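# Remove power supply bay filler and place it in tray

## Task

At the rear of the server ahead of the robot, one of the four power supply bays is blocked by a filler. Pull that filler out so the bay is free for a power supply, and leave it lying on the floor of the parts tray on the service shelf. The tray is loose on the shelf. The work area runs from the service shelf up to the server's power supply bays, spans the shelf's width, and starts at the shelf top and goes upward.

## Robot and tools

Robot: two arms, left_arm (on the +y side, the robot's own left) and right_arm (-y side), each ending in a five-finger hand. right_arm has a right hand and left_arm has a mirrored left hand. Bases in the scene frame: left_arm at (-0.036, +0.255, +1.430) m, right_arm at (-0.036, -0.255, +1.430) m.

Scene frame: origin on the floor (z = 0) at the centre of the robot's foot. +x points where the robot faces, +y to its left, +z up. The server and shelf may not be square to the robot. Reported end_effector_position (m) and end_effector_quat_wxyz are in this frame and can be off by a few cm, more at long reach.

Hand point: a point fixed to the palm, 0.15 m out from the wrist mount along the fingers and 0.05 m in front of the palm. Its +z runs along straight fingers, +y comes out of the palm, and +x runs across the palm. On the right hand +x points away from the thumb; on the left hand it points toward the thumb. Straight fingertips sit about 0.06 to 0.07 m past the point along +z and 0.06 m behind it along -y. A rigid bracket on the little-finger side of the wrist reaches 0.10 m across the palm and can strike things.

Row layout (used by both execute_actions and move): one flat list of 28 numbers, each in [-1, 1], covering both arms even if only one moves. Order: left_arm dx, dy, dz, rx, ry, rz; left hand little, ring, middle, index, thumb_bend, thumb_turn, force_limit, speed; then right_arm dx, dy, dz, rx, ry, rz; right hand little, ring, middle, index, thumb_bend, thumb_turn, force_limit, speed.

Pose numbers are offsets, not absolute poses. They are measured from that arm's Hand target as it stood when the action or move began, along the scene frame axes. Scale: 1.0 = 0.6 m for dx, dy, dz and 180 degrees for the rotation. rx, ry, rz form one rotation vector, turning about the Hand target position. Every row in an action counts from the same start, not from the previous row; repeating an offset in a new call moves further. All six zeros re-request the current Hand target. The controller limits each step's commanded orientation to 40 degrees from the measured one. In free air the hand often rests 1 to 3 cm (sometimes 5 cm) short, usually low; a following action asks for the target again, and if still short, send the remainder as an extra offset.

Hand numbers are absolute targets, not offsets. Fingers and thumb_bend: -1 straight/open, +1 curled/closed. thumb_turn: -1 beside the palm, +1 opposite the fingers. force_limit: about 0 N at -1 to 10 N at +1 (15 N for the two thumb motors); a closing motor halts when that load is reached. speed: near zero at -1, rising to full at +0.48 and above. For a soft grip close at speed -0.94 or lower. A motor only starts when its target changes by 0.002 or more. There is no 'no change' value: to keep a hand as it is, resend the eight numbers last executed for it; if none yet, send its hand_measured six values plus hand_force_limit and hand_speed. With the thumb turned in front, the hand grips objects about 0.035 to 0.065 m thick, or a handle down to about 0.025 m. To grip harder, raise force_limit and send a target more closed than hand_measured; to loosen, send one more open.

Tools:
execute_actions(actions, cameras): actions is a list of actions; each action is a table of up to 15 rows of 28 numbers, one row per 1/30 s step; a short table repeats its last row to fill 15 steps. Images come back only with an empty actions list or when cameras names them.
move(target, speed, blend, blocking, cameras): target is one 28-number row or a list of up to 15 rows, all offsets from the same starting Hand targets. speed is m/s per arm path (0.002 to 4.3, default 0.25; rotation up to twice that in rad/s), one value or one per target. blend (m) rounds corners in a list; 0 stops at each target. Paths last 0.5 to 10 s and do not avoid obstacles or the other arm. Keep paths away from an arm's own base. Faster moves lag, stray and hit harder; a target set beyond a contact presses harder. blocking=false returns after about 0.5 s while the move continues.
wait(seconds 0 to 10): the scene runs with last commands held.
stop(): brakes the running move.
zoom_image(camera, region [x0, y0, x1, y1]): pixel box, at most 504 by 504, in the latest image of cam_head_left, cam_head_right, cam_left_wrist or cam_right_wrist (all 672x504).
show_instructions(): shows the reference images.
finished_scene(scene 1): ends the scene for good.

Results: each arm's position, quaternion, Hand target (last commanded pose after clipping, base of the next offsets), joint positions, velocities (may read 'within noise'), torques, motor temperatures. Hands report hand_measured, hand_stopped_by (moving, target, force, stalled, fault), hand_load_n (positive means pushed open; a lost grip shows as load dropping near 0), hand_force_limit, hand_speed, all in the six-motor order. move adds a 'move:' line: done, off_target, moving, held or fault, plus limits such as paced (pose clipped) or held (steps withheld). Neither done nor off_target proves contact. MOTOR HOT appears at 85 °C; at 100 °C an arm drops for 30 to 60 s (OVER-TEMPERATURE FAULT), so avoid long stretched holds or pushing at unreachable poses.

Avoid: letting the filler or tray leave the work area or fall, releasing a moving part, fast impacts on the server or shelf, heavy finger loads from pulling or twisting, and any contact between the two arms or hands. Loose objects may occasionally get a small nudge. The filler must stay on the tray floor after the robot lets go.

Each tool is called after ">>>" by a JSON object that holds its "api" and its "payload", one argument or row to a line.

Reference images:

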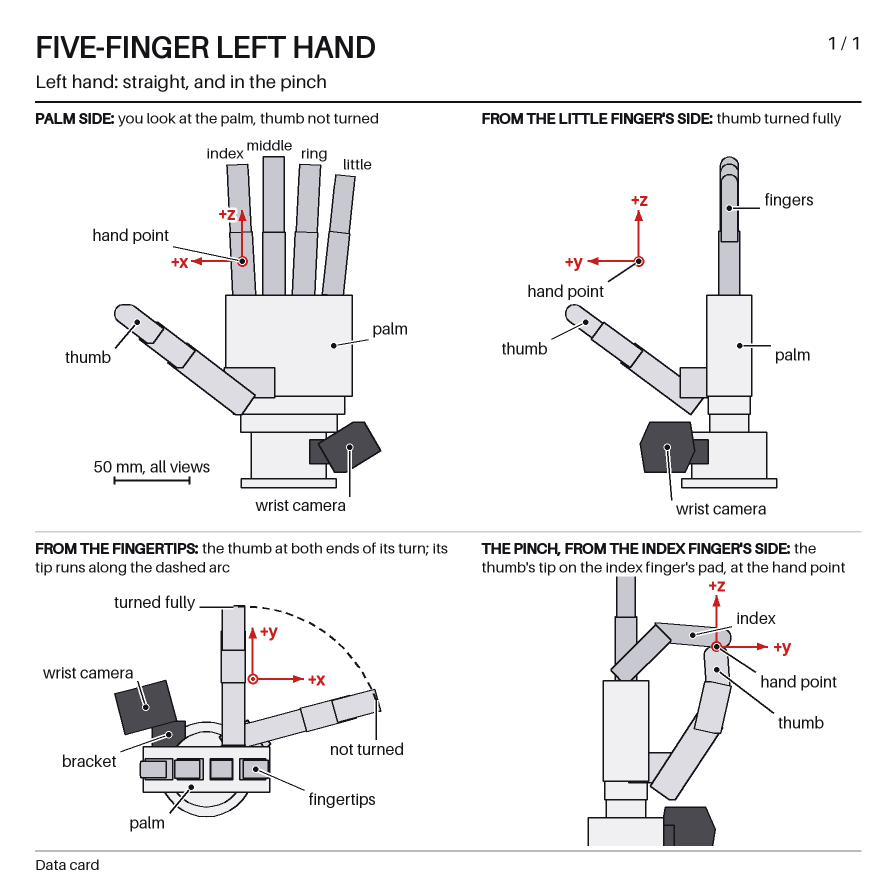

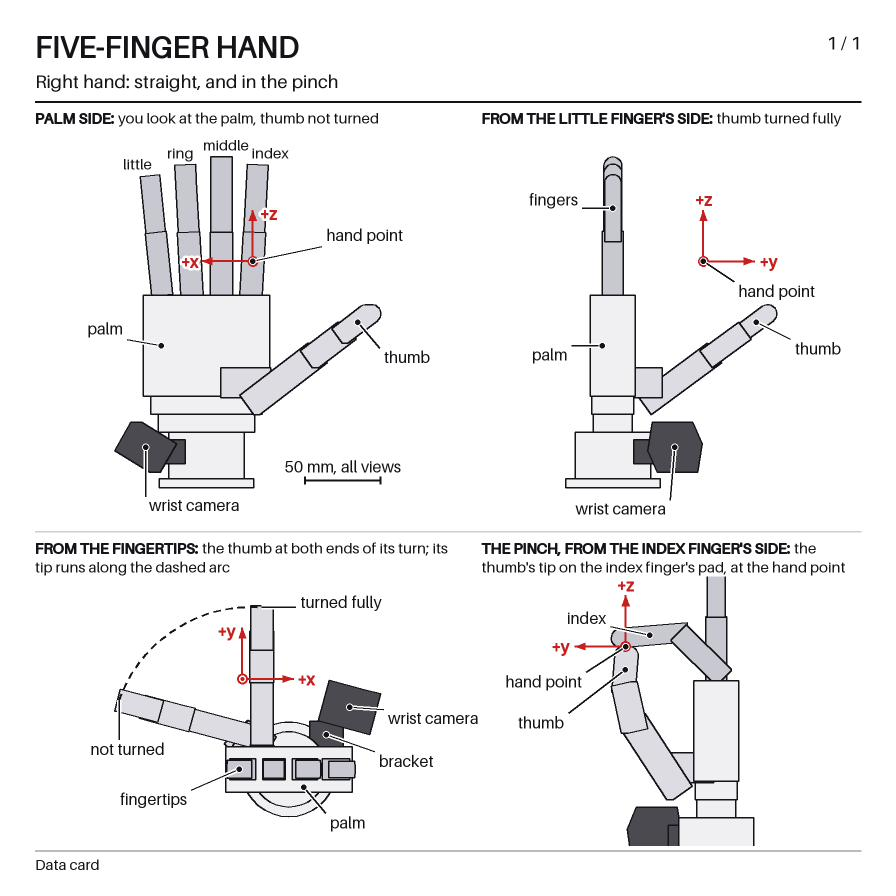

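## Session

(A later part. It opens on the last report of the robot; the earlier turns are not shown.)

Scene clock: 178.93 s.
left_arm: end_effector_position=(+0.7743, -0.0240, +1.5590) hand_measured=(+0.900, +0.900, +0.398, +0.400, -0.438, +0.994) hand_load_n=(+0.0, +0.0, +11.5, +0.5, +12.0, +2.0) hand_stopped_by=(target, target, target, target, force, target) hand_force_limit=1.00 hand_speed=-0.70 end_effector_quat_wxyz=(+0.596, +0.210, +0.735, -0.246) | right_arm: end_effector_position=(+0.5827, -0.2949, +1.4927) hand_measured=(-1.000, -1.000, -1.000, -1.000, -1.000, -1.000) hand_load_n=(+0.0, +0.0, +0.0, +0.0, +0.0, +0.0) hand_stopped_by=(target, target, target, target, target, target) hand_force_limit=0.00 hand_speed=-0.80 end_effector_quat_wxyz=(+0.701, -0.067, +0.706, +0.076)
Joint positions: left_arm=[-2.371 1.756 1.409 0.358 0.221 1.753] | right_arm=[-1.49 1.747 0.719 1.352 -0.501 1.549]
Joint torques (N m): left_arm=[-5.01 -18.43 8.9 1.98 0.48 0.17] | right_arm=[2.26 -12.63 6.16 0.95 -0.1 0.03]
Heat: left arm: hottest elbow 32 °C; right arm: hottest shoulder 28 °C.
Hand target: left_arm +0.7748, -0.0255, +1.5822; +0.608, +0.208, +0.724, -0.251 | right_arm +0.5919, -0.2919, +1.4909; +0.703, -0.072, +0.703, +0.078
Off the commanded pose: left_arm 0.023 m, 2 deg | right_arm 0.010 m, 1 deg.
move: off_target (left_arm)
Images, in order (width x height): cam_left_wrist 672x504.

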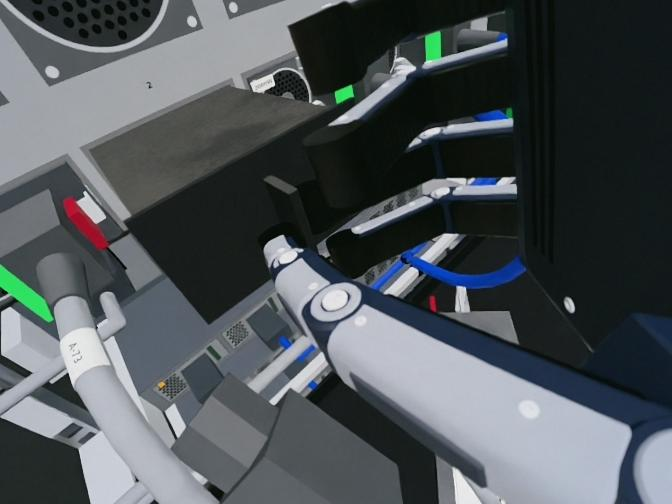

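>>> {"api": "move", "payload": {
  "target": [
    [-0.005,0.002,0.014,0,0,0,0.9,0.9,0.4,0.4,0.0,0.995,1.0,-0.7,0,0,0,0,0,0,-1,-1,-1,-1,-1,-1,0,-0.8],
    [-0.005,0.002,-0.012,0,0,0,0.9,0.9,0.4,0.4,0.0,0.995,1.0,-0.7,0,0,0,0,0,0,-1,-1,-1,-1,-1,-1,0,-0.8],
    [-0.01,0.015,0,0,0,0,0.9,0.9,0.4,0.4,0.0,0.995,1.0,-0.7,0,0,0,0,0,0,-1,-1,-1,-1,-1,-1,0,-0.8],
    [-0.01,-0.012,0,0,0,0,0.9,0.9,0.4,0.4,0.0,0.995,1.0,-0.7,0,0,0,0,0,0,-1,-1,-1,-1,-1,-1,0,-0.8],
    [-0.015,0.002,0.014,0,0,0,0.9,0.9,0.4,0.4,0.0,0.995,1.0,-0.7,0,0,0,0,0,0,-1,-1,-1,-1,-1,-1,0,-0.8],
    [-0.015,0.002,-0.012,0,0,0,0.9,0.9,0.4,0.4,0.0,0.995,1.0,-0.7,0,0,0,0,0,0,-1,-1,-1,-1,-1,-1,0,-0.8],
    [-0.015,0.002,0.0,0,0,0,0.9,0.9,0.4,0.4,0.0,0.995,1.0,-0.7,0,0,0,0,0,0,-1,-1,-1,-1,-1,-1,0,-0.8]
  ],
  "cameras": ["cam_left_wrist","cam_head_right","cam_head_left"],
  "speed": 0.05,
  "blend": 0.001
}}

>>> {"api": "zoom_image", "payload": {
  "camera": "cam_left_wrist",
  "region": [60, 60, 380, 300]
}}

Scene clock: 181.33 s.
left_arm: end_effector_position=(+0.7671, -0.0232, +1.5576) hand_measured=(+0.900, +0.900, +0.398, +0.400, -0.438, +0.994) hand_load_n=(+0.0, +0.0, +10.0, +0.0, +12.5, +1.5) hand_stopped_by=(target, target, target, target, force, target) hand_force_limit=1.00 hand_speed=-0.70 end_effector_quat_wxyz=(+0.594, +0.210, +0.736, -0.246) | right_arm: end_effector_position=(+0.5827, -0.2949, +1.4927) hand_measured=(-1.000, -1.000, -1.000, -1.000, -1.000, -1.000) hand_load_n=(+0.0, +0.0, +0.0, +0.0, +0.0, +0.0) hand_stopped_by=(target, target, target, target, target, target) hand_force_limit=0.00 hand_speed=-0.80 end_effector_quat_wxyz=(+0.701, -0.067, +0.706, +0.076)
Joint positions: left_arm=[-2.374 1.743 1.384 0.365 0.218 1.754] | right_arm=[-1.49 1.747 0.719 1.352 -0.501 1.549]
Joint torques (N m): left_arm=[-4.89 -18.37 8.29 2.24 0.48 0.16] | right_arm=[2.43 -12.75 6.2 0.91 -0.1 0.03]
Heat: left arm: hottest elbow 32 °C; right arm: hottest shoulder 28 °C.
Hand target: left_arm +0.7658, -0.0241, +1.5822; +0.608, +0.208, +0.724, -0.251 | right_arm +0.5919, -0.2919, +1.4909; +0.703, -0.072, +0.703, +0.078
Off the commanded pose: left_arm 0.025 m, 2 deg | right_arm 0.010 m, 1 deg.
move: off_target (left_arm)
Images, in order (width x height): cam_head_left 672x504, cam_head_right 672x504, cam_left_wrist 672x504.

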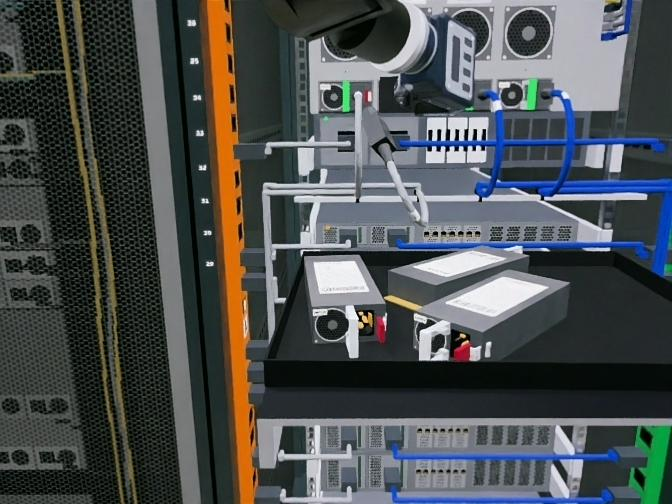

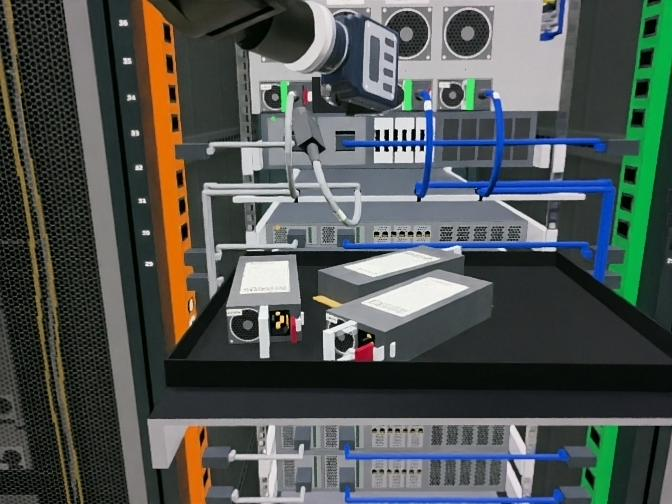

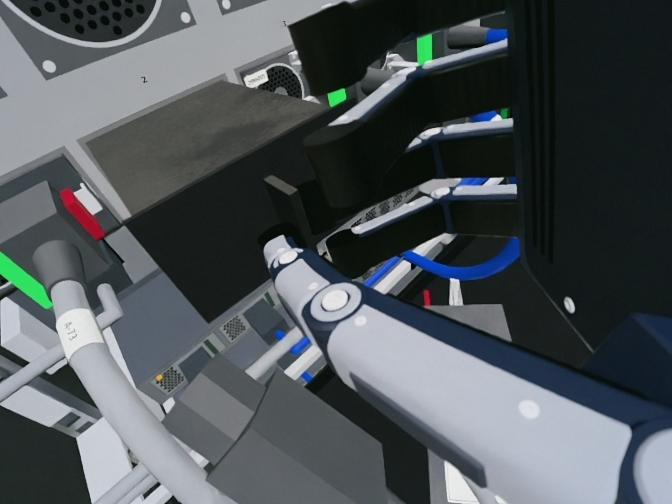

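Scaled by 1.575 from the camera's 672x504 image, which has a finer 960x720 frame.

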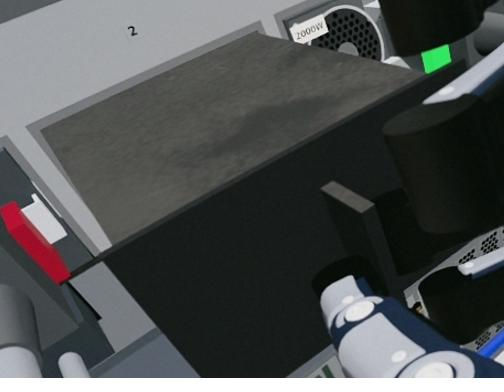

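>>> {"api": "move", "payload": {
  "target": [
    [-0.005,0.002,0.014,0,0,0,0.9,0.9,0.4,0.4,0.0,0.995,1.0,-0.7,0,0,0,0,0,0,-1,-1,-1,-1,-1,-1,0,-0.8],
    [-0.005,0.002,-0.008,0,0,0,0.9,0.9,0.4,0.4,0.0,0.995,1.0,-0.7,0,0,0,0,0,0,-1,-1,-1,-1,-1,-1,0,-0.8],
    [-0.01,0.013,0,0,0,0,0.9,0.9,0.4,0.4,0.0,0.995,1.0,-0.7,0,0,0,0,0,0,-1,-1,-1,-1,-1,-1,0,-0.8],
    [-0.01,-0.012,0,0,0,0,0.9,0.9,0.4,0.4,0.0,0.995,1.0,-0.7,0,0,0,0,0,0,-1,-1,-1,-1,-1,-1,0,-0.8],
    [-0.015,0.0,0.014,0,0,0,0.9,0.9,0.4,0.4,0.0,0.995,1.0,-0.7,0,0,0,0,0,0,-1,-1,-1,-1,-1,-1,0,-0.8],
    [-0.015,0.0,-0.008,0,0,0,0.9,0.9,0.4,0.4,0.0,0.995,1.0,-0.7,0,0,0,0,0,0,-1,-1,-1,-1,-1,-1,0,-0.8],
    [-0.015,0.0,0.004,0,0,0,0.9,0.9,0.4,0.4,0.0,0.995,1.0,-0.7,0,0,0,0,0,0,-1,-1,-1,-1,-1,-1,0,-0.8]
  ],
  "cameras": ["cam_left_wrist","cam_right_wrist","cam_head_left"],
  "speed": 0.05,
  "blend": 0.001
}}

>>> {"api": "zoom_image", "payload": {
  "camera": "cam_left_wrist",
  "region": [60, 60, 380, 300]
}}

>>> {"api": "zoom_image", "payload": {
  "camera": "cam_right_wrist",
  "region": [440, 120, 672, 294]
}}

Scene clock: 183.70 s.
left_arm: end_effector_position=(+0.7631, -0.0223, +1.5599) hand_measured=(+0.900, +0.900, +0.398, +0.400, -0.438, +0.994) hand_load_n=(+0.0, +0.0, +13.0, +0.0, +12.0, +2.0) hand_stopped_by=(target, target, target, target, force, target) hand_force_limit=1.00 hand_speed=-0.70 end_effector_quat_wxyz=(+0.597, +0.209, +0.735, -0.245) | right_arm: end_effector_position=(+0.5827, -0.2949, +1.4927) hand_measured=(-1.000, -1.000, -1.000, -1.000, -1.000, -1.000) hand_load_n=(-0.5, +0.0, +0.0, +0.0, +0.0, +0.0) hand_stopped_by=(target, target, target, target, target, target) hand_force_limit=0.00 hand_speed=-0.80 end_effector_quat_wxyz=(+0.701, -0.067, +0.706, +0.076)
Joint positions: left_arm=[-2.377 1.733 1.369 0.375 0.214 1.754] | right_arm=[-1.49 1.747 0.719 1.352 -0.501 1.549]
Joint torques (N m): left_arm=[-5.3 -19.02 7.31 2.18 0.36 0.16] | right_arm=[2.43 -12.57 6.27 0.91 -0.1 0.02]
Heat: left arm: hottest elbow 32 °C; right arm: hottest shoulder 28 °C.
Hand target: left_arm +0.7568, -0.0240, +1.5846; +0.608, +0.208, +0.724, -0.251 | right_arm +0.5919, -0.2919, +1.4909; +0.703, -0.072, +0.703, +0.078
Off the commanded pose: left_arm 0.026 m, 2 deg | right_arm 0.010 m, 1 deg.
move: off_target (left_arm)
Images, in order (width x height): cam_head_left 672x504, cam_left_wrist 672x504, cam_right_wrist 672x504.

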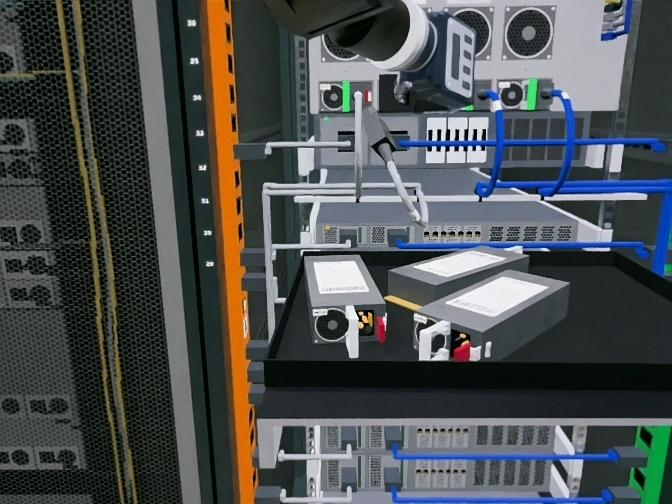

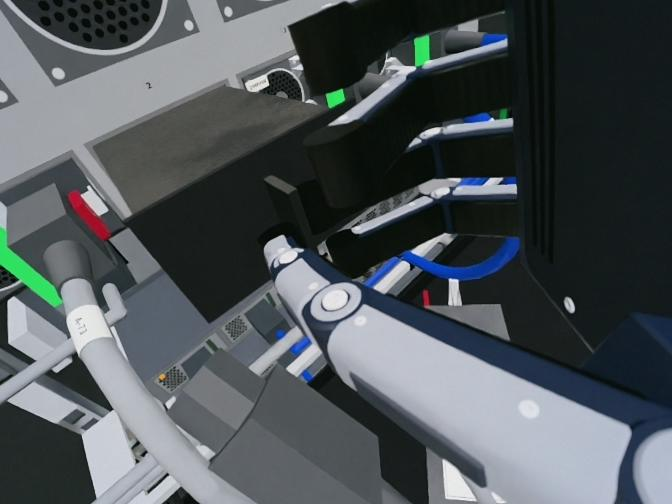

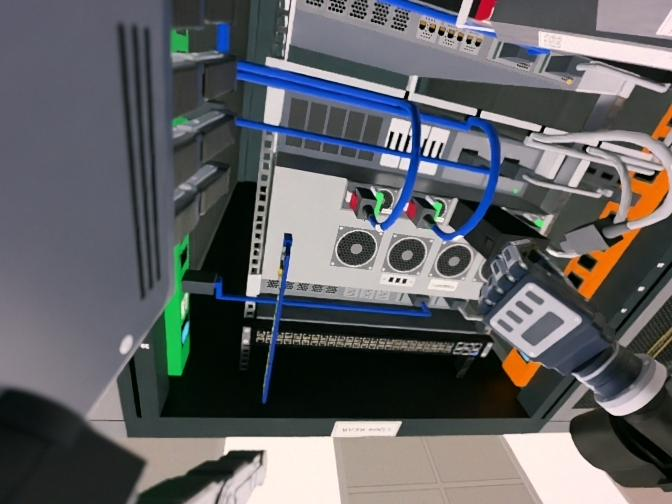

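Scaled by 1.575 from the camera's 672x504 image, which has a finer 960x720 frame.

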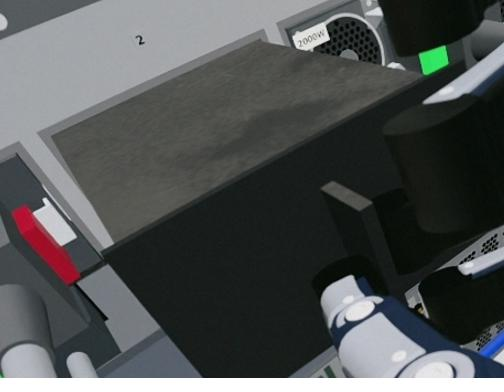

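Scaled by 2.172 from the camera's 672x504 image, which has a finer 960x720 frame.

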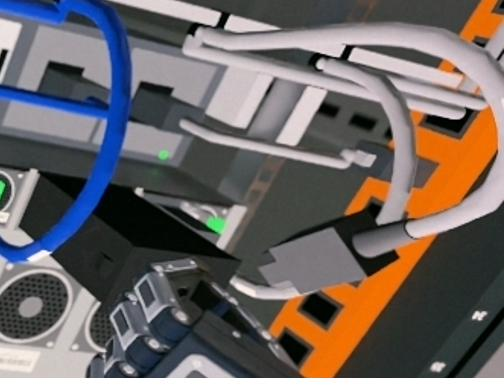

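>>> {"api": "wait", "payload": {
  "seconds": 0.05,
  "cameras": ["cam_head_left","cam_head_right"]
}}

>>> {"api": "zoom_image", "payload": {
  "camera": "cam_head_left",
  "region": [350, 80, 410, 125]
}}

>>> {"api": "zoom_image", "payload": {
  "camera": "cam_head_right",
  "region": [280, 80, 340, 125]
}}

Scene clock: 184.43 s.
left_arm: end_effector_position=(+0.7631, -0.0223, +1.5599) hand_measured=(+0.900, +0.900, +0.398, +0.400, -0.438, +0.994) hand_load_n=(+0.0, +0.0, +12.5, +0.0, +12.0, +1.5) hand_stopped_by=(target, target, target, target, force, target) hand_force_limit=1.00 hand_speed=-0.70 end_effector_quat_wxyz=(+0.597, +0.209, +0.735, -0.245) | right_arm: end_effector_position=(+0.5827, -0.2949, +1.4927) hand_measured=(-1.000, -1.000, -1.000, -1.000, -1.000, -1.000) hand_load_n=(+0.0, +0.0, +0.0, +0.0, +0.0, +0.0) hand_stopped_by=(target, target, target, target, target, target) hand_force_limit=0.00 hand_speed=-0.80 end_effector_quat_wxyz=(+0.701, -0.067, +0.706, +0.076)
Joint positions: left_arm=[-2.377 1.733 1.369 0.375 0.214 1.754] | right_arm=[-1.49 1.747 0.719 1.352 -0.501 1.549]
Joint torques (N m): left_arm=[-5.3 -19.08 7.34 2.17 0.36 0.16] | right_arm=[2.49 -12.63 6.23 0.87 -0.09 0.01]
Heat: left arm: hottest elbow 32 °C; right arm: hottest shoulder 28 °C.
Hand target: left_arm +0.7568, -0.0240, +1.5846; +0.608, +0.208, +0.724, -0.251 | right_arm +0.5919, -0.2919, +1.4909; +0.703, -0.072, +0.703, +0.078
Off the commanded pose: left_arm 0.026 m, 2 deg | right_arm 0.010 m, 1 deg.
wait: 0.07 s; at rest from the start
Images, in order (width x height): cam_head_left 672x504, cam_head_right 672x504.

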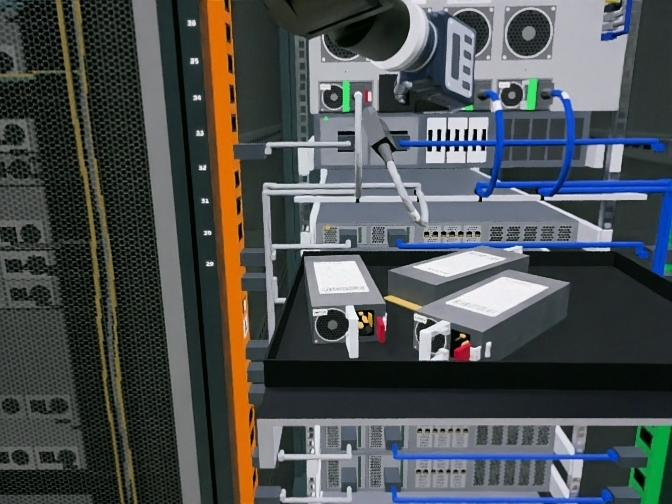

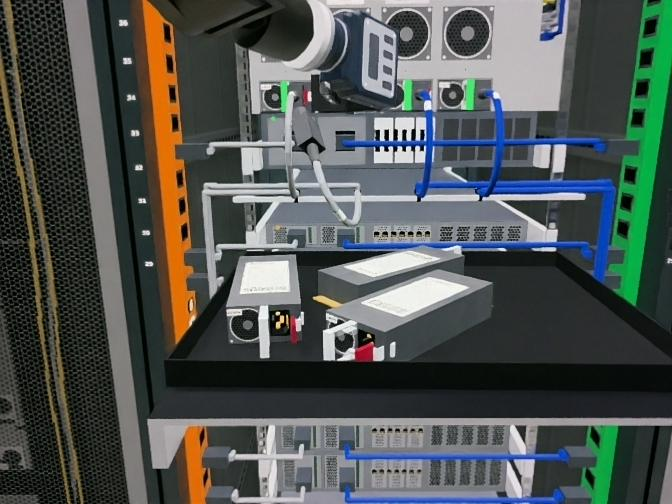

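Scaled by 8.400 from the camera's 672x504 image, which has a finer 960x720 frame.

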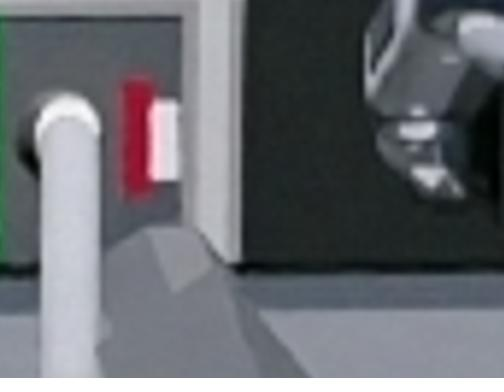

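Scaled by 8.400 from the camera's 672x504 image, which has a finer 960x720 frame.

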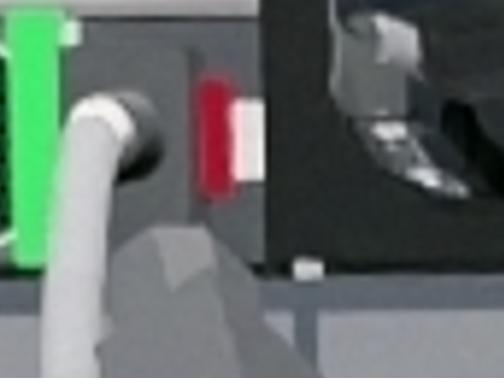

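>>> {"api": "move", "payload": {
  "target": [
    [0.0,-0.002,0.01,0,0,0,0.9,0.9,0.4,0.4,0.0,0.995,1.0,-0.7,0,0,0,0,0,0,-1,-1,-1,-1,-1,-1,0,-0.8],
    [0.0,-0.002,-0.014,0,0,0,0.9,0.9,0.4,0.4,0.0,0.995,1.0,-0.7,0,0,0,0,0,0,-1,-1,-1,-1,-1,-1,0,-0.8],
    [-0.004,0.011,-0.004,0,0,0,0.9,0.9,0.4,0.4,0.0,0.995,1.0,-0.7,0,0,0,0,0,0,-1,-1,-1,-1,-1,-1,0,-0.8],
    [-0.004,-0.014,-0.004,0,0,0,0.9,0.9,0.4,0.4,0.0,0.995,1.0,-0.7,0,0,0,0,0,0,-1,-1,-1,-1,-1,-1,0,-0.8],
    [-0.008,-0.002,0.01,0,0,0,0.9,0.9,0.4,0.4,0.0,0.995,1.0,-0.7,0,0,0,0,0,0,-1,-1,-1,-1,-1,-1,0,-0.8],
    [-0.008,-0.002,-0.014,0,0,0,0.9,0.9,0.4,0.4,0.0,0.995,1.0,-0.7,0,0,0,0,0,0,-1,-1,-1,-1,-1,-1,0,-0.8],
    [-0.008,-0.002,-0.002,0,0,0,0.9,0.9,0.4,0.4,0.0,0.995,1.0,-0.7,0,0,0,0,0,0,-1,-1,-1,-1,-1,-1,0,-0.8]
  ],
  "cameras": ["cam_left_wrist"],
  "speed": 0.05,
  "blend": 0.001
}}

>>> {"api": "zoom_image", "payload": {
  "camera": "cam_left_wrist",
  "region": [60, 60, 380, 300]
}}

Scene clock: 187.03 s.
left_arm: end_effector_position=(+0.7592, -0.0214, +1.5601) hand_measured=(+0.900, +0.900, +0.398, +0.400, -0.438, +0.994) hand_load_n=(+0.0, +0.0, +12.0, +0.0, +12.5, +2.0) hand_stopped_by=(target, target, target, target, force, target) hand_force_limit=1.00 hand_speed=-0.70 end_effector_quat_wxyz=(+0.598, +0.208, +0.735, -0.244) | right_arm: end_effector_position=(+0.5827, -0.2949, +1.4927) hand_measured=(-1.000, -1.000, -1.000, -1.000, -1.000, -1.000) hand_load_n=(+0.0, +0.0, +0.0, +0.0, +0.0, +0.0) hand_stopped_by=(target, target, target, target, target, target) hand_force_limit=0.00 hand_speed=-0.80 end_effector_quat_wxyz=(+0.701, -0.067, +0.706, +0.076)
Joint positions: left_arm=[-2.379 1.725 1.354 0.384 0.208 1.754] | right_arm=[-1.49 1.747 0.719 1.352 -0.501 1.549]
Joint torques (N m): left_arm=[-5.42 -18.78 7.23 2.19 0.4 0.16] | right_arm=[2.55 -12.86 6.23 0.84 -0.1 0.04]
Heat: left arm: hottest elbow 32 °C; right arm: hottest shoulder 28 °C.
Hand target: left_arm +0.7521, -0.0253, +1.5835; +0.608, +0.208, +0.724, -0.251 | right_arm +0.5919, -0.2919, +1.4909; +0.703, -0.072, +0.703, +0.078
Off the commanded pose: left_arm 0.025 m, 2 deg | right_arm 0.010 m, 1 deg.
move: off_target (left_arm)
Images, in order (width x height): cam_left_wrist 672x504.

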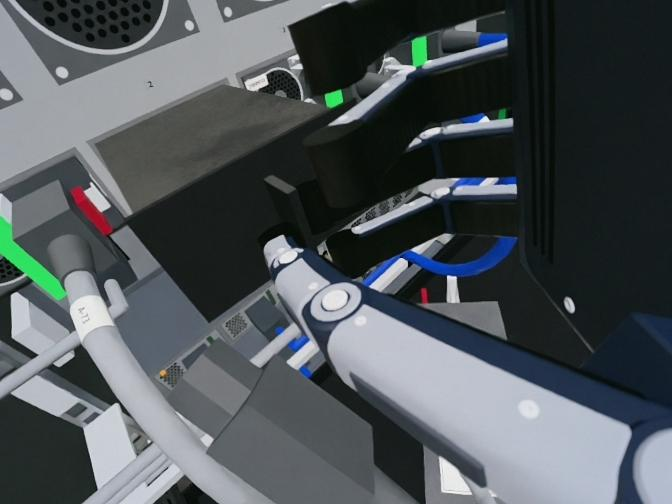

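Scaled by 1.575 from the camera's 672x504 image, which has a finer 960x720 frame.

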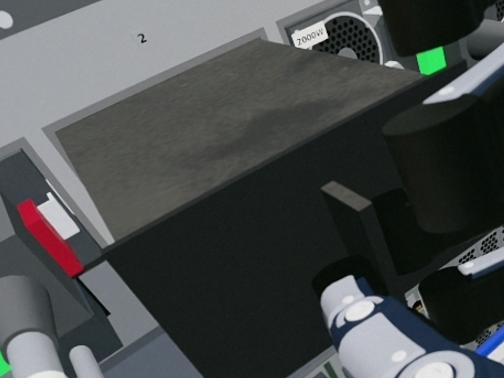

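>>> {"api": "move", "payload": {
  "target": [
    [0.008,0.004,0.018,0,0,0,0.9,0.9,0.4,0.4,0.0,0.995,1.0,-0.7,0,0,0,0,0,0,-1,-1,-1,-1,-1,-1,0,-0.8],
    [0.006,0.004,-0.022,0,0,0,0.9,0.9,0.4,0.4,0.0,0.995,1.0,-0.7,0,0,0,0,0,0,-1,-1,-1,-1,-1,-1,0,-0.8],
    [0.004,0.02,-0.002,0,0,0,0.9,0.9,0.4,0.4,0.0,0.995,1.0,-0.7,0,0,0,0,0,0,-1,-1,-1,-1,-1,-1,0,-0.8],
    [0.002,-0.014,-0.002,0,0,0,0.9,0.9,0.4,0.4,0.0,0.995,1.0,-0.7,0,0,0,0,0,0,-1,-1,-1,-1,-1,-1,0,-0.8],
    [0.0,0.004,0.018,0,0,0,0.9,0.9,0.4,0.4,0.0,0.995,1.0,-0.7,0,0,0,0,0,0,-1,-1,-1,-1,-1,-1,0,-0.8],
    [-0.002,0.004,-0.022,0,0,0,0.9,0.9,0.4,0.4,0.0,0.995,1.0,-0.7,0,0,0,0,0,0,-1,-1,-1,-1,-1,-1,0,-0.8],
    [-0.004,0.004,-0.002,0,0,0,0.9,0.9,0.4,0.4,0.0,0.995,1.0,-0.7,0,0,0,0,0,0,-1,-1,-1,-1,-1,-1,0,-0.8]
  ],
  "cameras": ["cam_left_wrist"],
  "speed": 0.06,
  "blend": 0.001
}}

>>> {"api": "zoom_image", "payload": {
  "camera": "cam_left_wrist",
  "region": [60, 60, 380, 300]
}}

Scene clock: 189.83 s.
left_arm: end_effector_position=(+0.7492, -0.0238, +1.5586) hand_measured=(+0.900, +0.900, +0.398, +0.400, -0.438, +0.994) hand_load_n=(+0.0, +0.0, +9.0, +0.0, +12.5, +2.0) hand_stopped_by=(target, target, target, target, force, target) hand_force_limit=1.00 hand_speed=-0.70 end_effector_quat_wxyz=(+0.595, +0.211, +0.735, -0.248) | right_arm: end_effector_position=(+0.5827, -0.2949, +1.4927) hand_measured=(-1.000, -1.000, -1.000, -1.000, -1.000, -1.000) hand_load_n=(+0.0, +0.0, +0.0, +0.0, +0.0, +0.0) hand_stopped_by=(target, target, target, target, target, target) hand_force_limit=0.00 hand_speed=-0.80 end_effector_quat_wxyz=(+0.701, -0.067, +0.706, +0.076)
Joint positions: left_arm=[-2.386 1.71 1.325 0.392 0.211 1.754] | right_arm=[-1.49 1.747 0.719 1.352 -0.501 1.549]
Joint torques (N m): left_arm=[-4.66 -17.85 8.47 2.13 0.39 0.16] | right_arm=[2.67 -12.45 6.17 0.88 -0.09 0.04]
Heat: left arm: hottest elbow 32 °C; right arm: hottest shoulder 28 °C.
Hand target: left_arm +0.7497, -0.0229, +1.5823; +0.608, +0.208, +0.724, -0.251 | right_arm +0.5919, -0.2919, +1.4909; +0.703, -0.072, +0.703, +0.078
Off the commanded pose: left_arm 0.024 m, 2 deg | right_arm 0.010 m, 1 deg.
move: off_target (left_arm)
Images, in order (width x height): cam_left_wrist 672x504.

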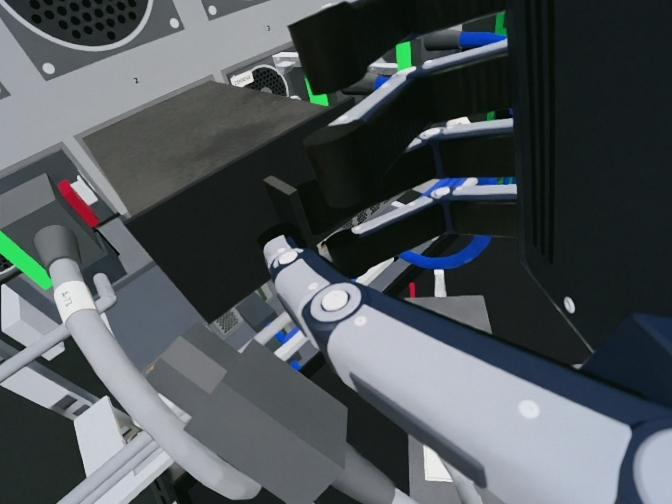

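Scaled by 1.575 from the camera's 672x504 image, which has a finer 960x720 frame.

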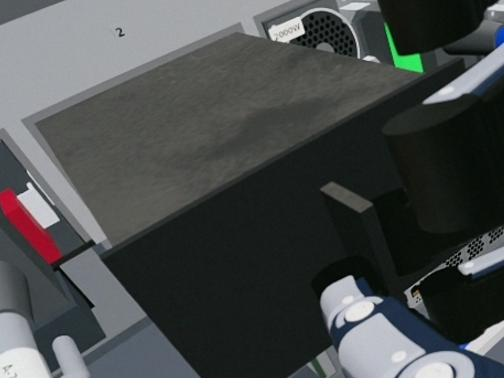

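>>> {"api": "zoom_image", "payload": {
  "camera": "cam_left_wrist",
  "region": [130, 260, 370, 440]
}}

>>> {"api": "wait", "payload": {
  "seconds": 0.05,
  "cameras": ["cam_head_left","cam_head_right","cam_right_wrist"]
}}

>>> {"api": "zoom_image", "payload": {
  "camera": "cam_head_left",
  "region": [350, 80, 410, 125]
}}

>>> {"api": "zoom_image", "payload": {
  "camera": "cam_head_right",
  "region": [280, 80, 340, 125]
}}

>>> {"api": "zoom_image", "payload": {
  "camera": "cam_right_wrist",
  "region": [440, 120, 672, 294]
}}

Scaled by 2.100 from the camera's 672x504 image, which has a finer 960x720 frame.

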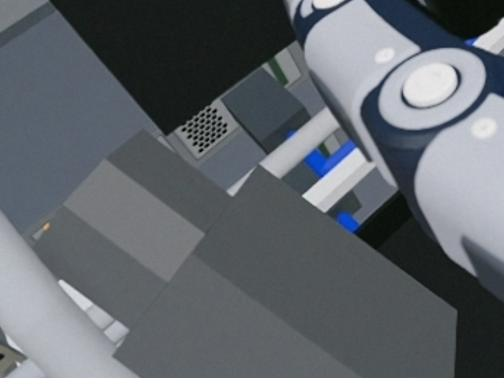

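Scene clock: 190.33 s.
left_arm: end_effector_position=(+0.7492, -0.0238, +1.5586) hand_measured=(+0.900, +0.900, +0.398, +0.400, -0.438, +0.994) hand_load_n=(+0.0, +0.0, +9.0, +0.0, +12.5, +2.0) hand_stopped_by=(target, target, target, target, force, target) hand_force_limit=1.00 hand_speed=-0.70 end_effector_quat_wxyz=(+0.595, +0.211, +0.735, -0.248) | right_arm: end_effector_position=(+0.5827, -0.2949, +1.4927) hand_measured=(-1.000, -1.000, -1.000, -1.000, -1.000, -1.000) hand_load_n=(+0.0, +0.0, +0.0, +0.0, +0.0, +0.0) hand_stopped_by=(target, target, target, target, target, target) hand_force_limit=0.00 hand_speed=-0.80 end_effector_quat_wxyz=(+0.701, -0.067, +0.706, +0.076)
Joint positions: left_arm=[-2.386 1.71 1.325 0.392 0.211 1.754] | right_arm=[-1.49 1.747 0.719 1.352 -0.501 1.549]
Joint torques (N m): left_arm=[-4.66 -17.85 8.46 2.11 0.38 0.16] | right_arm=[2.2 -12.86 6.27 0.91 -0.12 0.01]
Heat: left arm: hottest elbow 32 °C; right arm: hottest shoulder 28 °C.
Hand target: left_arm +0.7497, -0.0229, +1.5823; +0.608, +0.208, +0.724, -0.251 | right_arm +0.5919, -0.2919, +1.4909; +0.703, -0.072, +0.703, +0.078
Off the commanded pose: left_arm 0.024 m, 2 deg | right_arm 0.010 m, 1 deg.
wait: 0.07 s; at rest from the start
Images, in order (width x height): cam_head_left 672x504, cam_head_right 672x504, cam_right_wrist 672x504.

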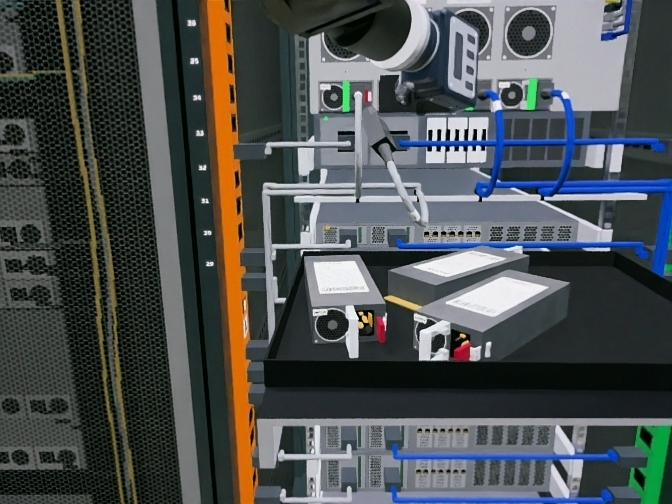

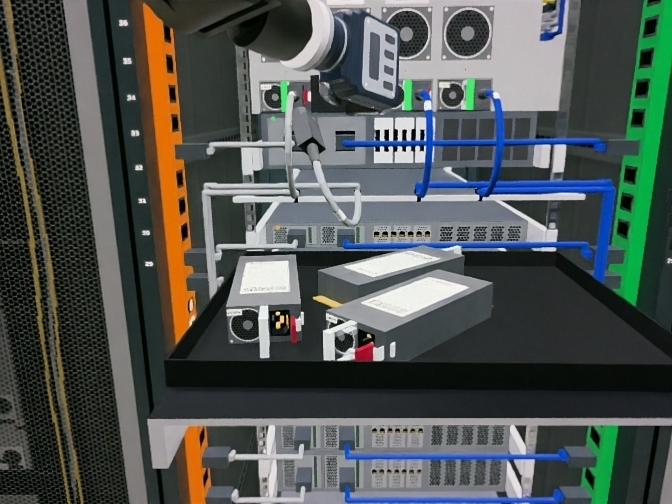

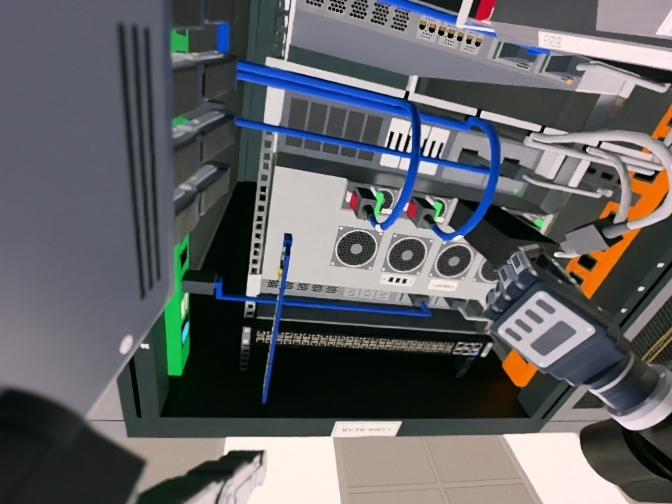

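Scaled by 8.400 from the camera's 672x504 image, which has a finer 960x720 frame.

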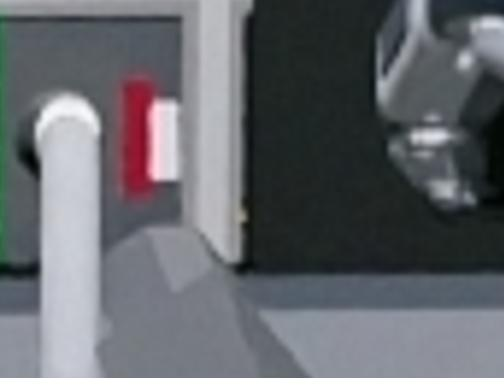

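Scaled by 8.400 from the camera's 672x504 image, which has a finer 960x720 frame.

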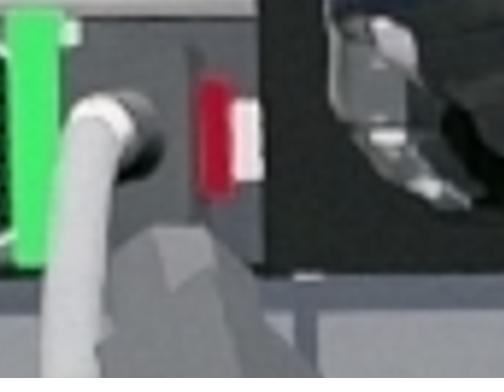

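Scaled by 2.172 from the camera's 672x504 image, which has a finer 960x720 frame.

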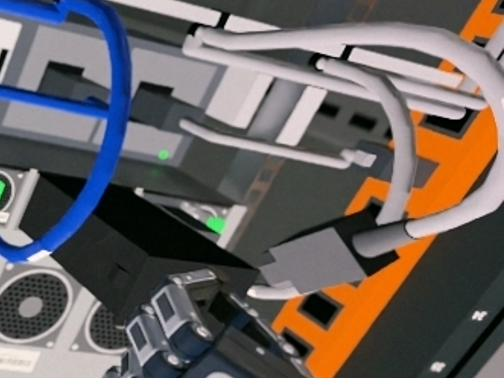

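>>> {"api": "move", "payload": {
  "target": [
    [0.008,-0.002,0.018,0,0,0,0.9,0.9,0.4,0.4,0.0,0.995,1.0,-0.7,0,0,0,0,0,0,-1,-1,-1,-1,-1,-1,0,-0.8],
    [0.006,-0.002,-0.018,0,0,0,0.9,0.9,0.4,0.4,0.0,0.995,1.0,-0.7,0,0,0,0,0,0,-1,-1,-1,-1,-1,-1,0,-0.8],
    [0.004,0.01,0.0,0,0,0,0.9,0.9,0.4,0.4,0.0,0.995,1.0,-0.7,0,0,0,0,0,0,-1,-1,-1,-1,-1,-1,0,-0.8],
    [-0.002,-0.02,0.0,0,0,0,0.9,0.9,0.4,0.4,0.0,0.995,1.0,-0.7,0,0,0,0,0,0,-1,-1,-1,-1,-1,-1,0,-0.8],
    [-0.006,-0.003,0.02,0,0,0,0.9,0.9,0.4,0.4,0.0,0.995,1.0,-0.7,0,0,0,0,0,0,-1,-1,-1,-1,-1,-1,0,-0.8],
    [-0.01,-0.003,-0.018,0,0,0,0.9,0.9,0.4,0.4,0.0,0.995,1.0,-0.7,0,0,0,0,0,0,-1,-1,-1,-1,-1,-1,0,-0.8],
    [-0.012,-0.003,0.002,0,0,0,0.9,0.9,0.4,0.4,0.0,0.995,1.0,-0.7,0,0,0,0,0,0,-1,-1,-1,-1,-1,-1,0,-0.8]
  ],
  "cameras": ["cam_left_wrist","cam_right_wrist","cam_head_left"],
  "speed": 0.06,
  "blend": 0.001
}}

>>> {"api": "zoom_image", "payload": {
  "camera": "cam_left_wrist",
  "region": [60, 60, 380, 300]
}}

>>> {"api": "zoom_image", "payload": {
  "camera": "cam_left_wrist",
  "region": [130, 260, 370, 440]
}}

Scene clock: 193.43 s.
left_arm: end_effector_position=(+0.7430, -0.0241, +1.5590) hand_measured=(+0.900, +0.900, +0.398, +0.400, -0.438, +0.994) hand_load_n=(+0.0, +0.0, +8.5, +0.0, +13.0, +2.0) hand_stopped_by=(target, target, target, target, force, target) hand_force_limit=1.00 hand_speed=-0.70 end_effector_quat_wxyz=(+0.595, +0.211, +0.735, -0.247) | right_arm: end_effector_position=(+0.5827, -0.2949, +1.4927) hand_measured=(-1.000, -1.000, -1.000, -1.000, -1.000, -1.000) hand_load_n=(+0.0, +0.0, +0.5, +0.5, +0.0, +0.0) hand_stopped_by=(target, target, target, target, target, target) hand_force_limit=0.00 hand_speed=-0.80 end_effector_quat_wxyz=(+0.701, -0.067, +0.706, +0.076)
Joint positions: left_arm=[-2.391 1.699 1.306 0.401 0.203 1.754] | right_arm=[-1.49 1.747 0.719 1.352 -0.501 1.549]
Joint torques (N m): left_arm=[-4.84 -17.49 8.38 2.1 0.37 0.17] | right_arm=[2.37 -12.63 6.22 0.94 -0.09 0.02]
Heat: left arm: hottest elbow 32 °C; right arm: hottest shoulder 28 °C.
Hand target: left_arm +0.7423, -0.0249, +1.5833; +0.608, +0.208, +0.724, -0.251 | right_arm +0.5919, -0.2919, +1.4909; +0.703, -0.072, +0.703, +0.078
Off the commanded pose: left_arm 0.025 m, 2 deg | right_arm 0.010 m, 1 deg.
move: off_target (left_arm)
Images, in order (width x height): cam_head_left 672x504, cam_left_wrist 672x504, cam_right_wrist 672x504.

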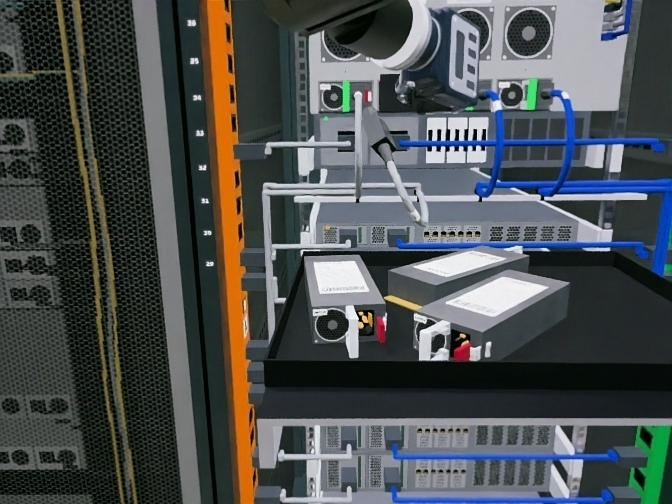

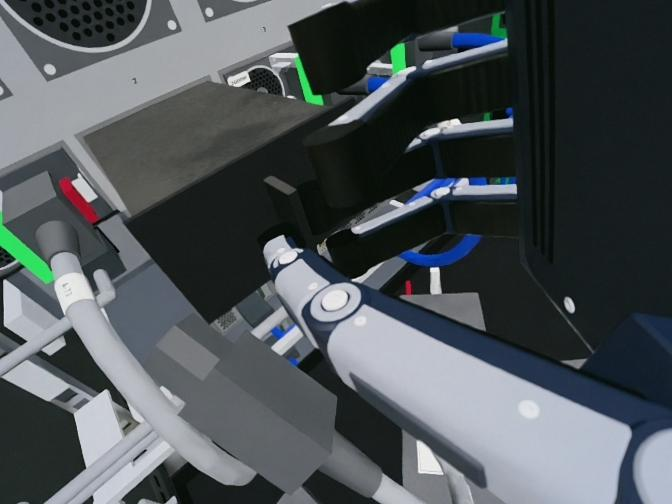

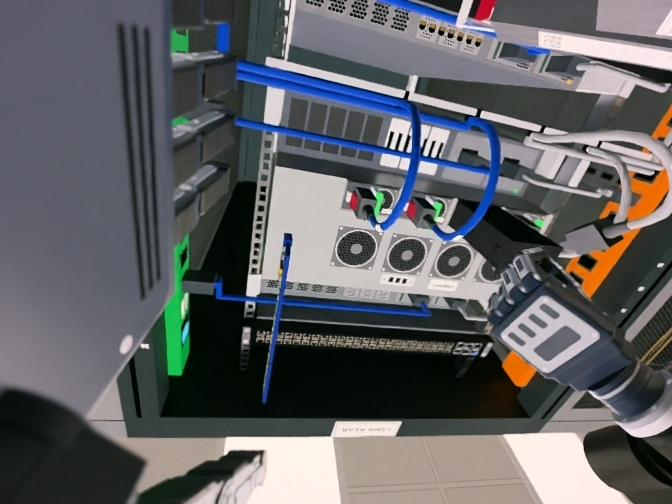

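Scaled by 1.575 from the camera's 672x504 image, which has a finer 960x720 frame.

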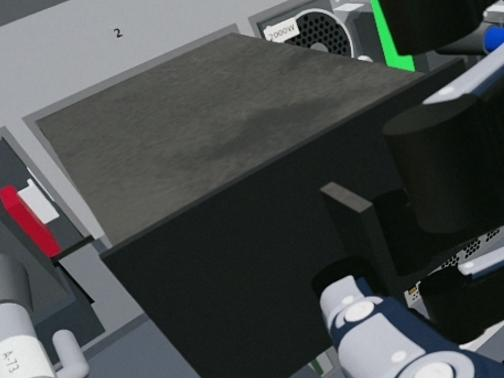

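Scaled by 2.100 from the camera's 672x504 image, which has a finer 960x720 frame.

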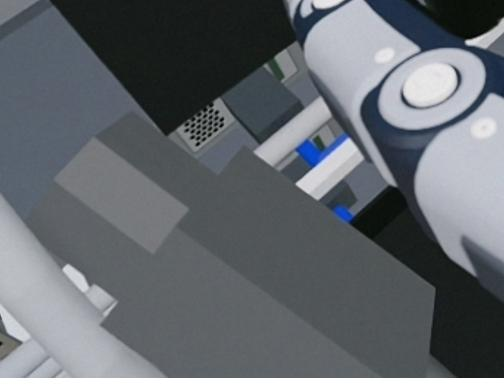

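>>> {"api": "execute_actions", "payload": {
  "actions": []
}}

Scene clock: 194.27 s.
left_arm: end_effector_position=(+0.7430, -0.0239, +1.5598) hand_measured=(+0.900, +0.900, +0.398, +0.400, -0.438, +0.994) hand_load_n=(+0.0, +0.0, +8.5, +0.0, +13.0, +2.0) hand_stopped_by=(target, target, target, target, force, target) hand_force_limit=1.00 hand_speed=-0.70 end_effector_quat_wxyz=(+0.595, +0.211, +0.735, -0.247) | right_arm: end_effector_position=(+0.5827, -0.2949, +1.4927) hand_measured=(-1.000, -1.000, -1.000, -1.000, -1.000, -1.000) hand_load_n=(+0.0, +0.0, +0.0, +0.0, -0.5, -0.5) hand_stopped_by=(target, target, target, target, target, target) hand_force_limit=0.00 hand_speed=-0.80 end_effector_quat_wxyz=(+0.701, -0.067, +0.706, +0.076)
Joint positions: left_arm=[-2.391 1.698 1.306 0.401 0.203 1.754] | right_arm=[-1.49 1.747 0.719 1.352 -0.501 1.549]
Joint velocities: within noise
Joint torques (N m): left_arm=[-4.95 -17.73 8.38 2.1 0.37 0.17] | right_arm=[2.08 -12.75 6.24 0.92 -0.08 0.04]
Motor temperatures (°C): left_arm=[23 30 32 23 22 22] | right_arm=[25 28 23 23 24 21]
Heat: left arm: hottest elbow 32 °C; right arm: hottest shoulder 28 °C.
Hand target: left_arm +0.7423, -0.0249, +1.5834; +0.608, +0.208, +0.724, -0.251 | right_arm +0.5919, -0.2919, +1.4909; +0.703, -0.072, +0.703, +0.078
Off the commanded pose: left_arm 0.024 m, 2 deg | right_arm 0.010 m, 1 deg.

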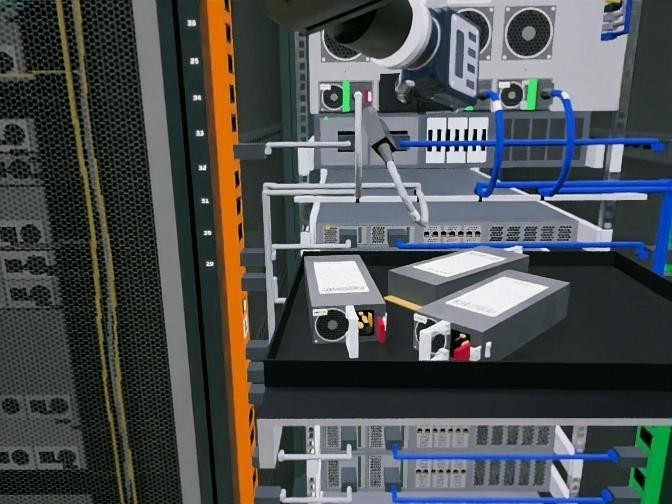

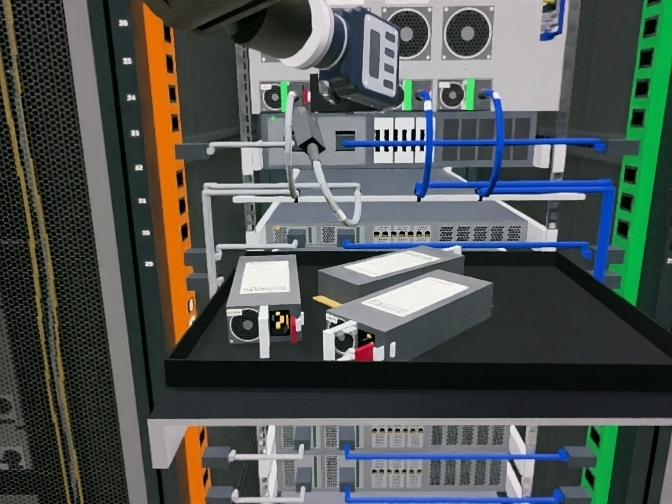

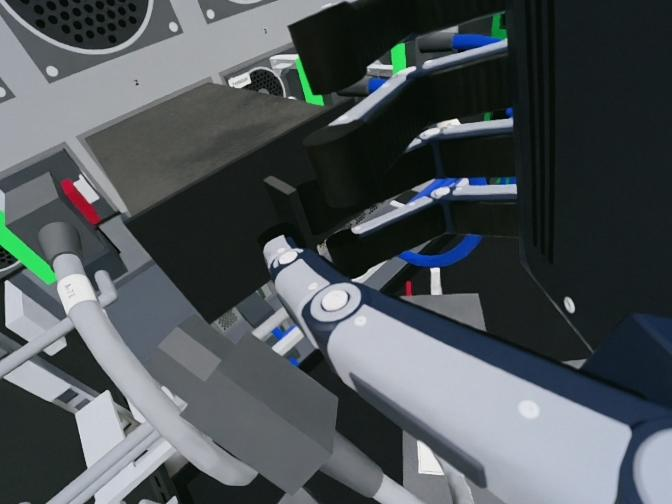

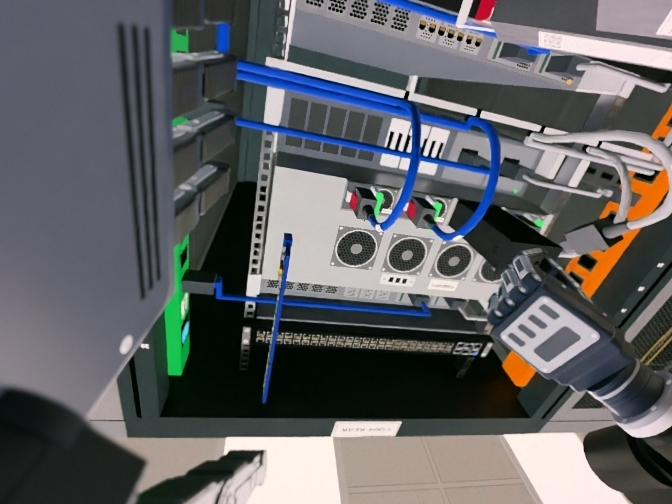

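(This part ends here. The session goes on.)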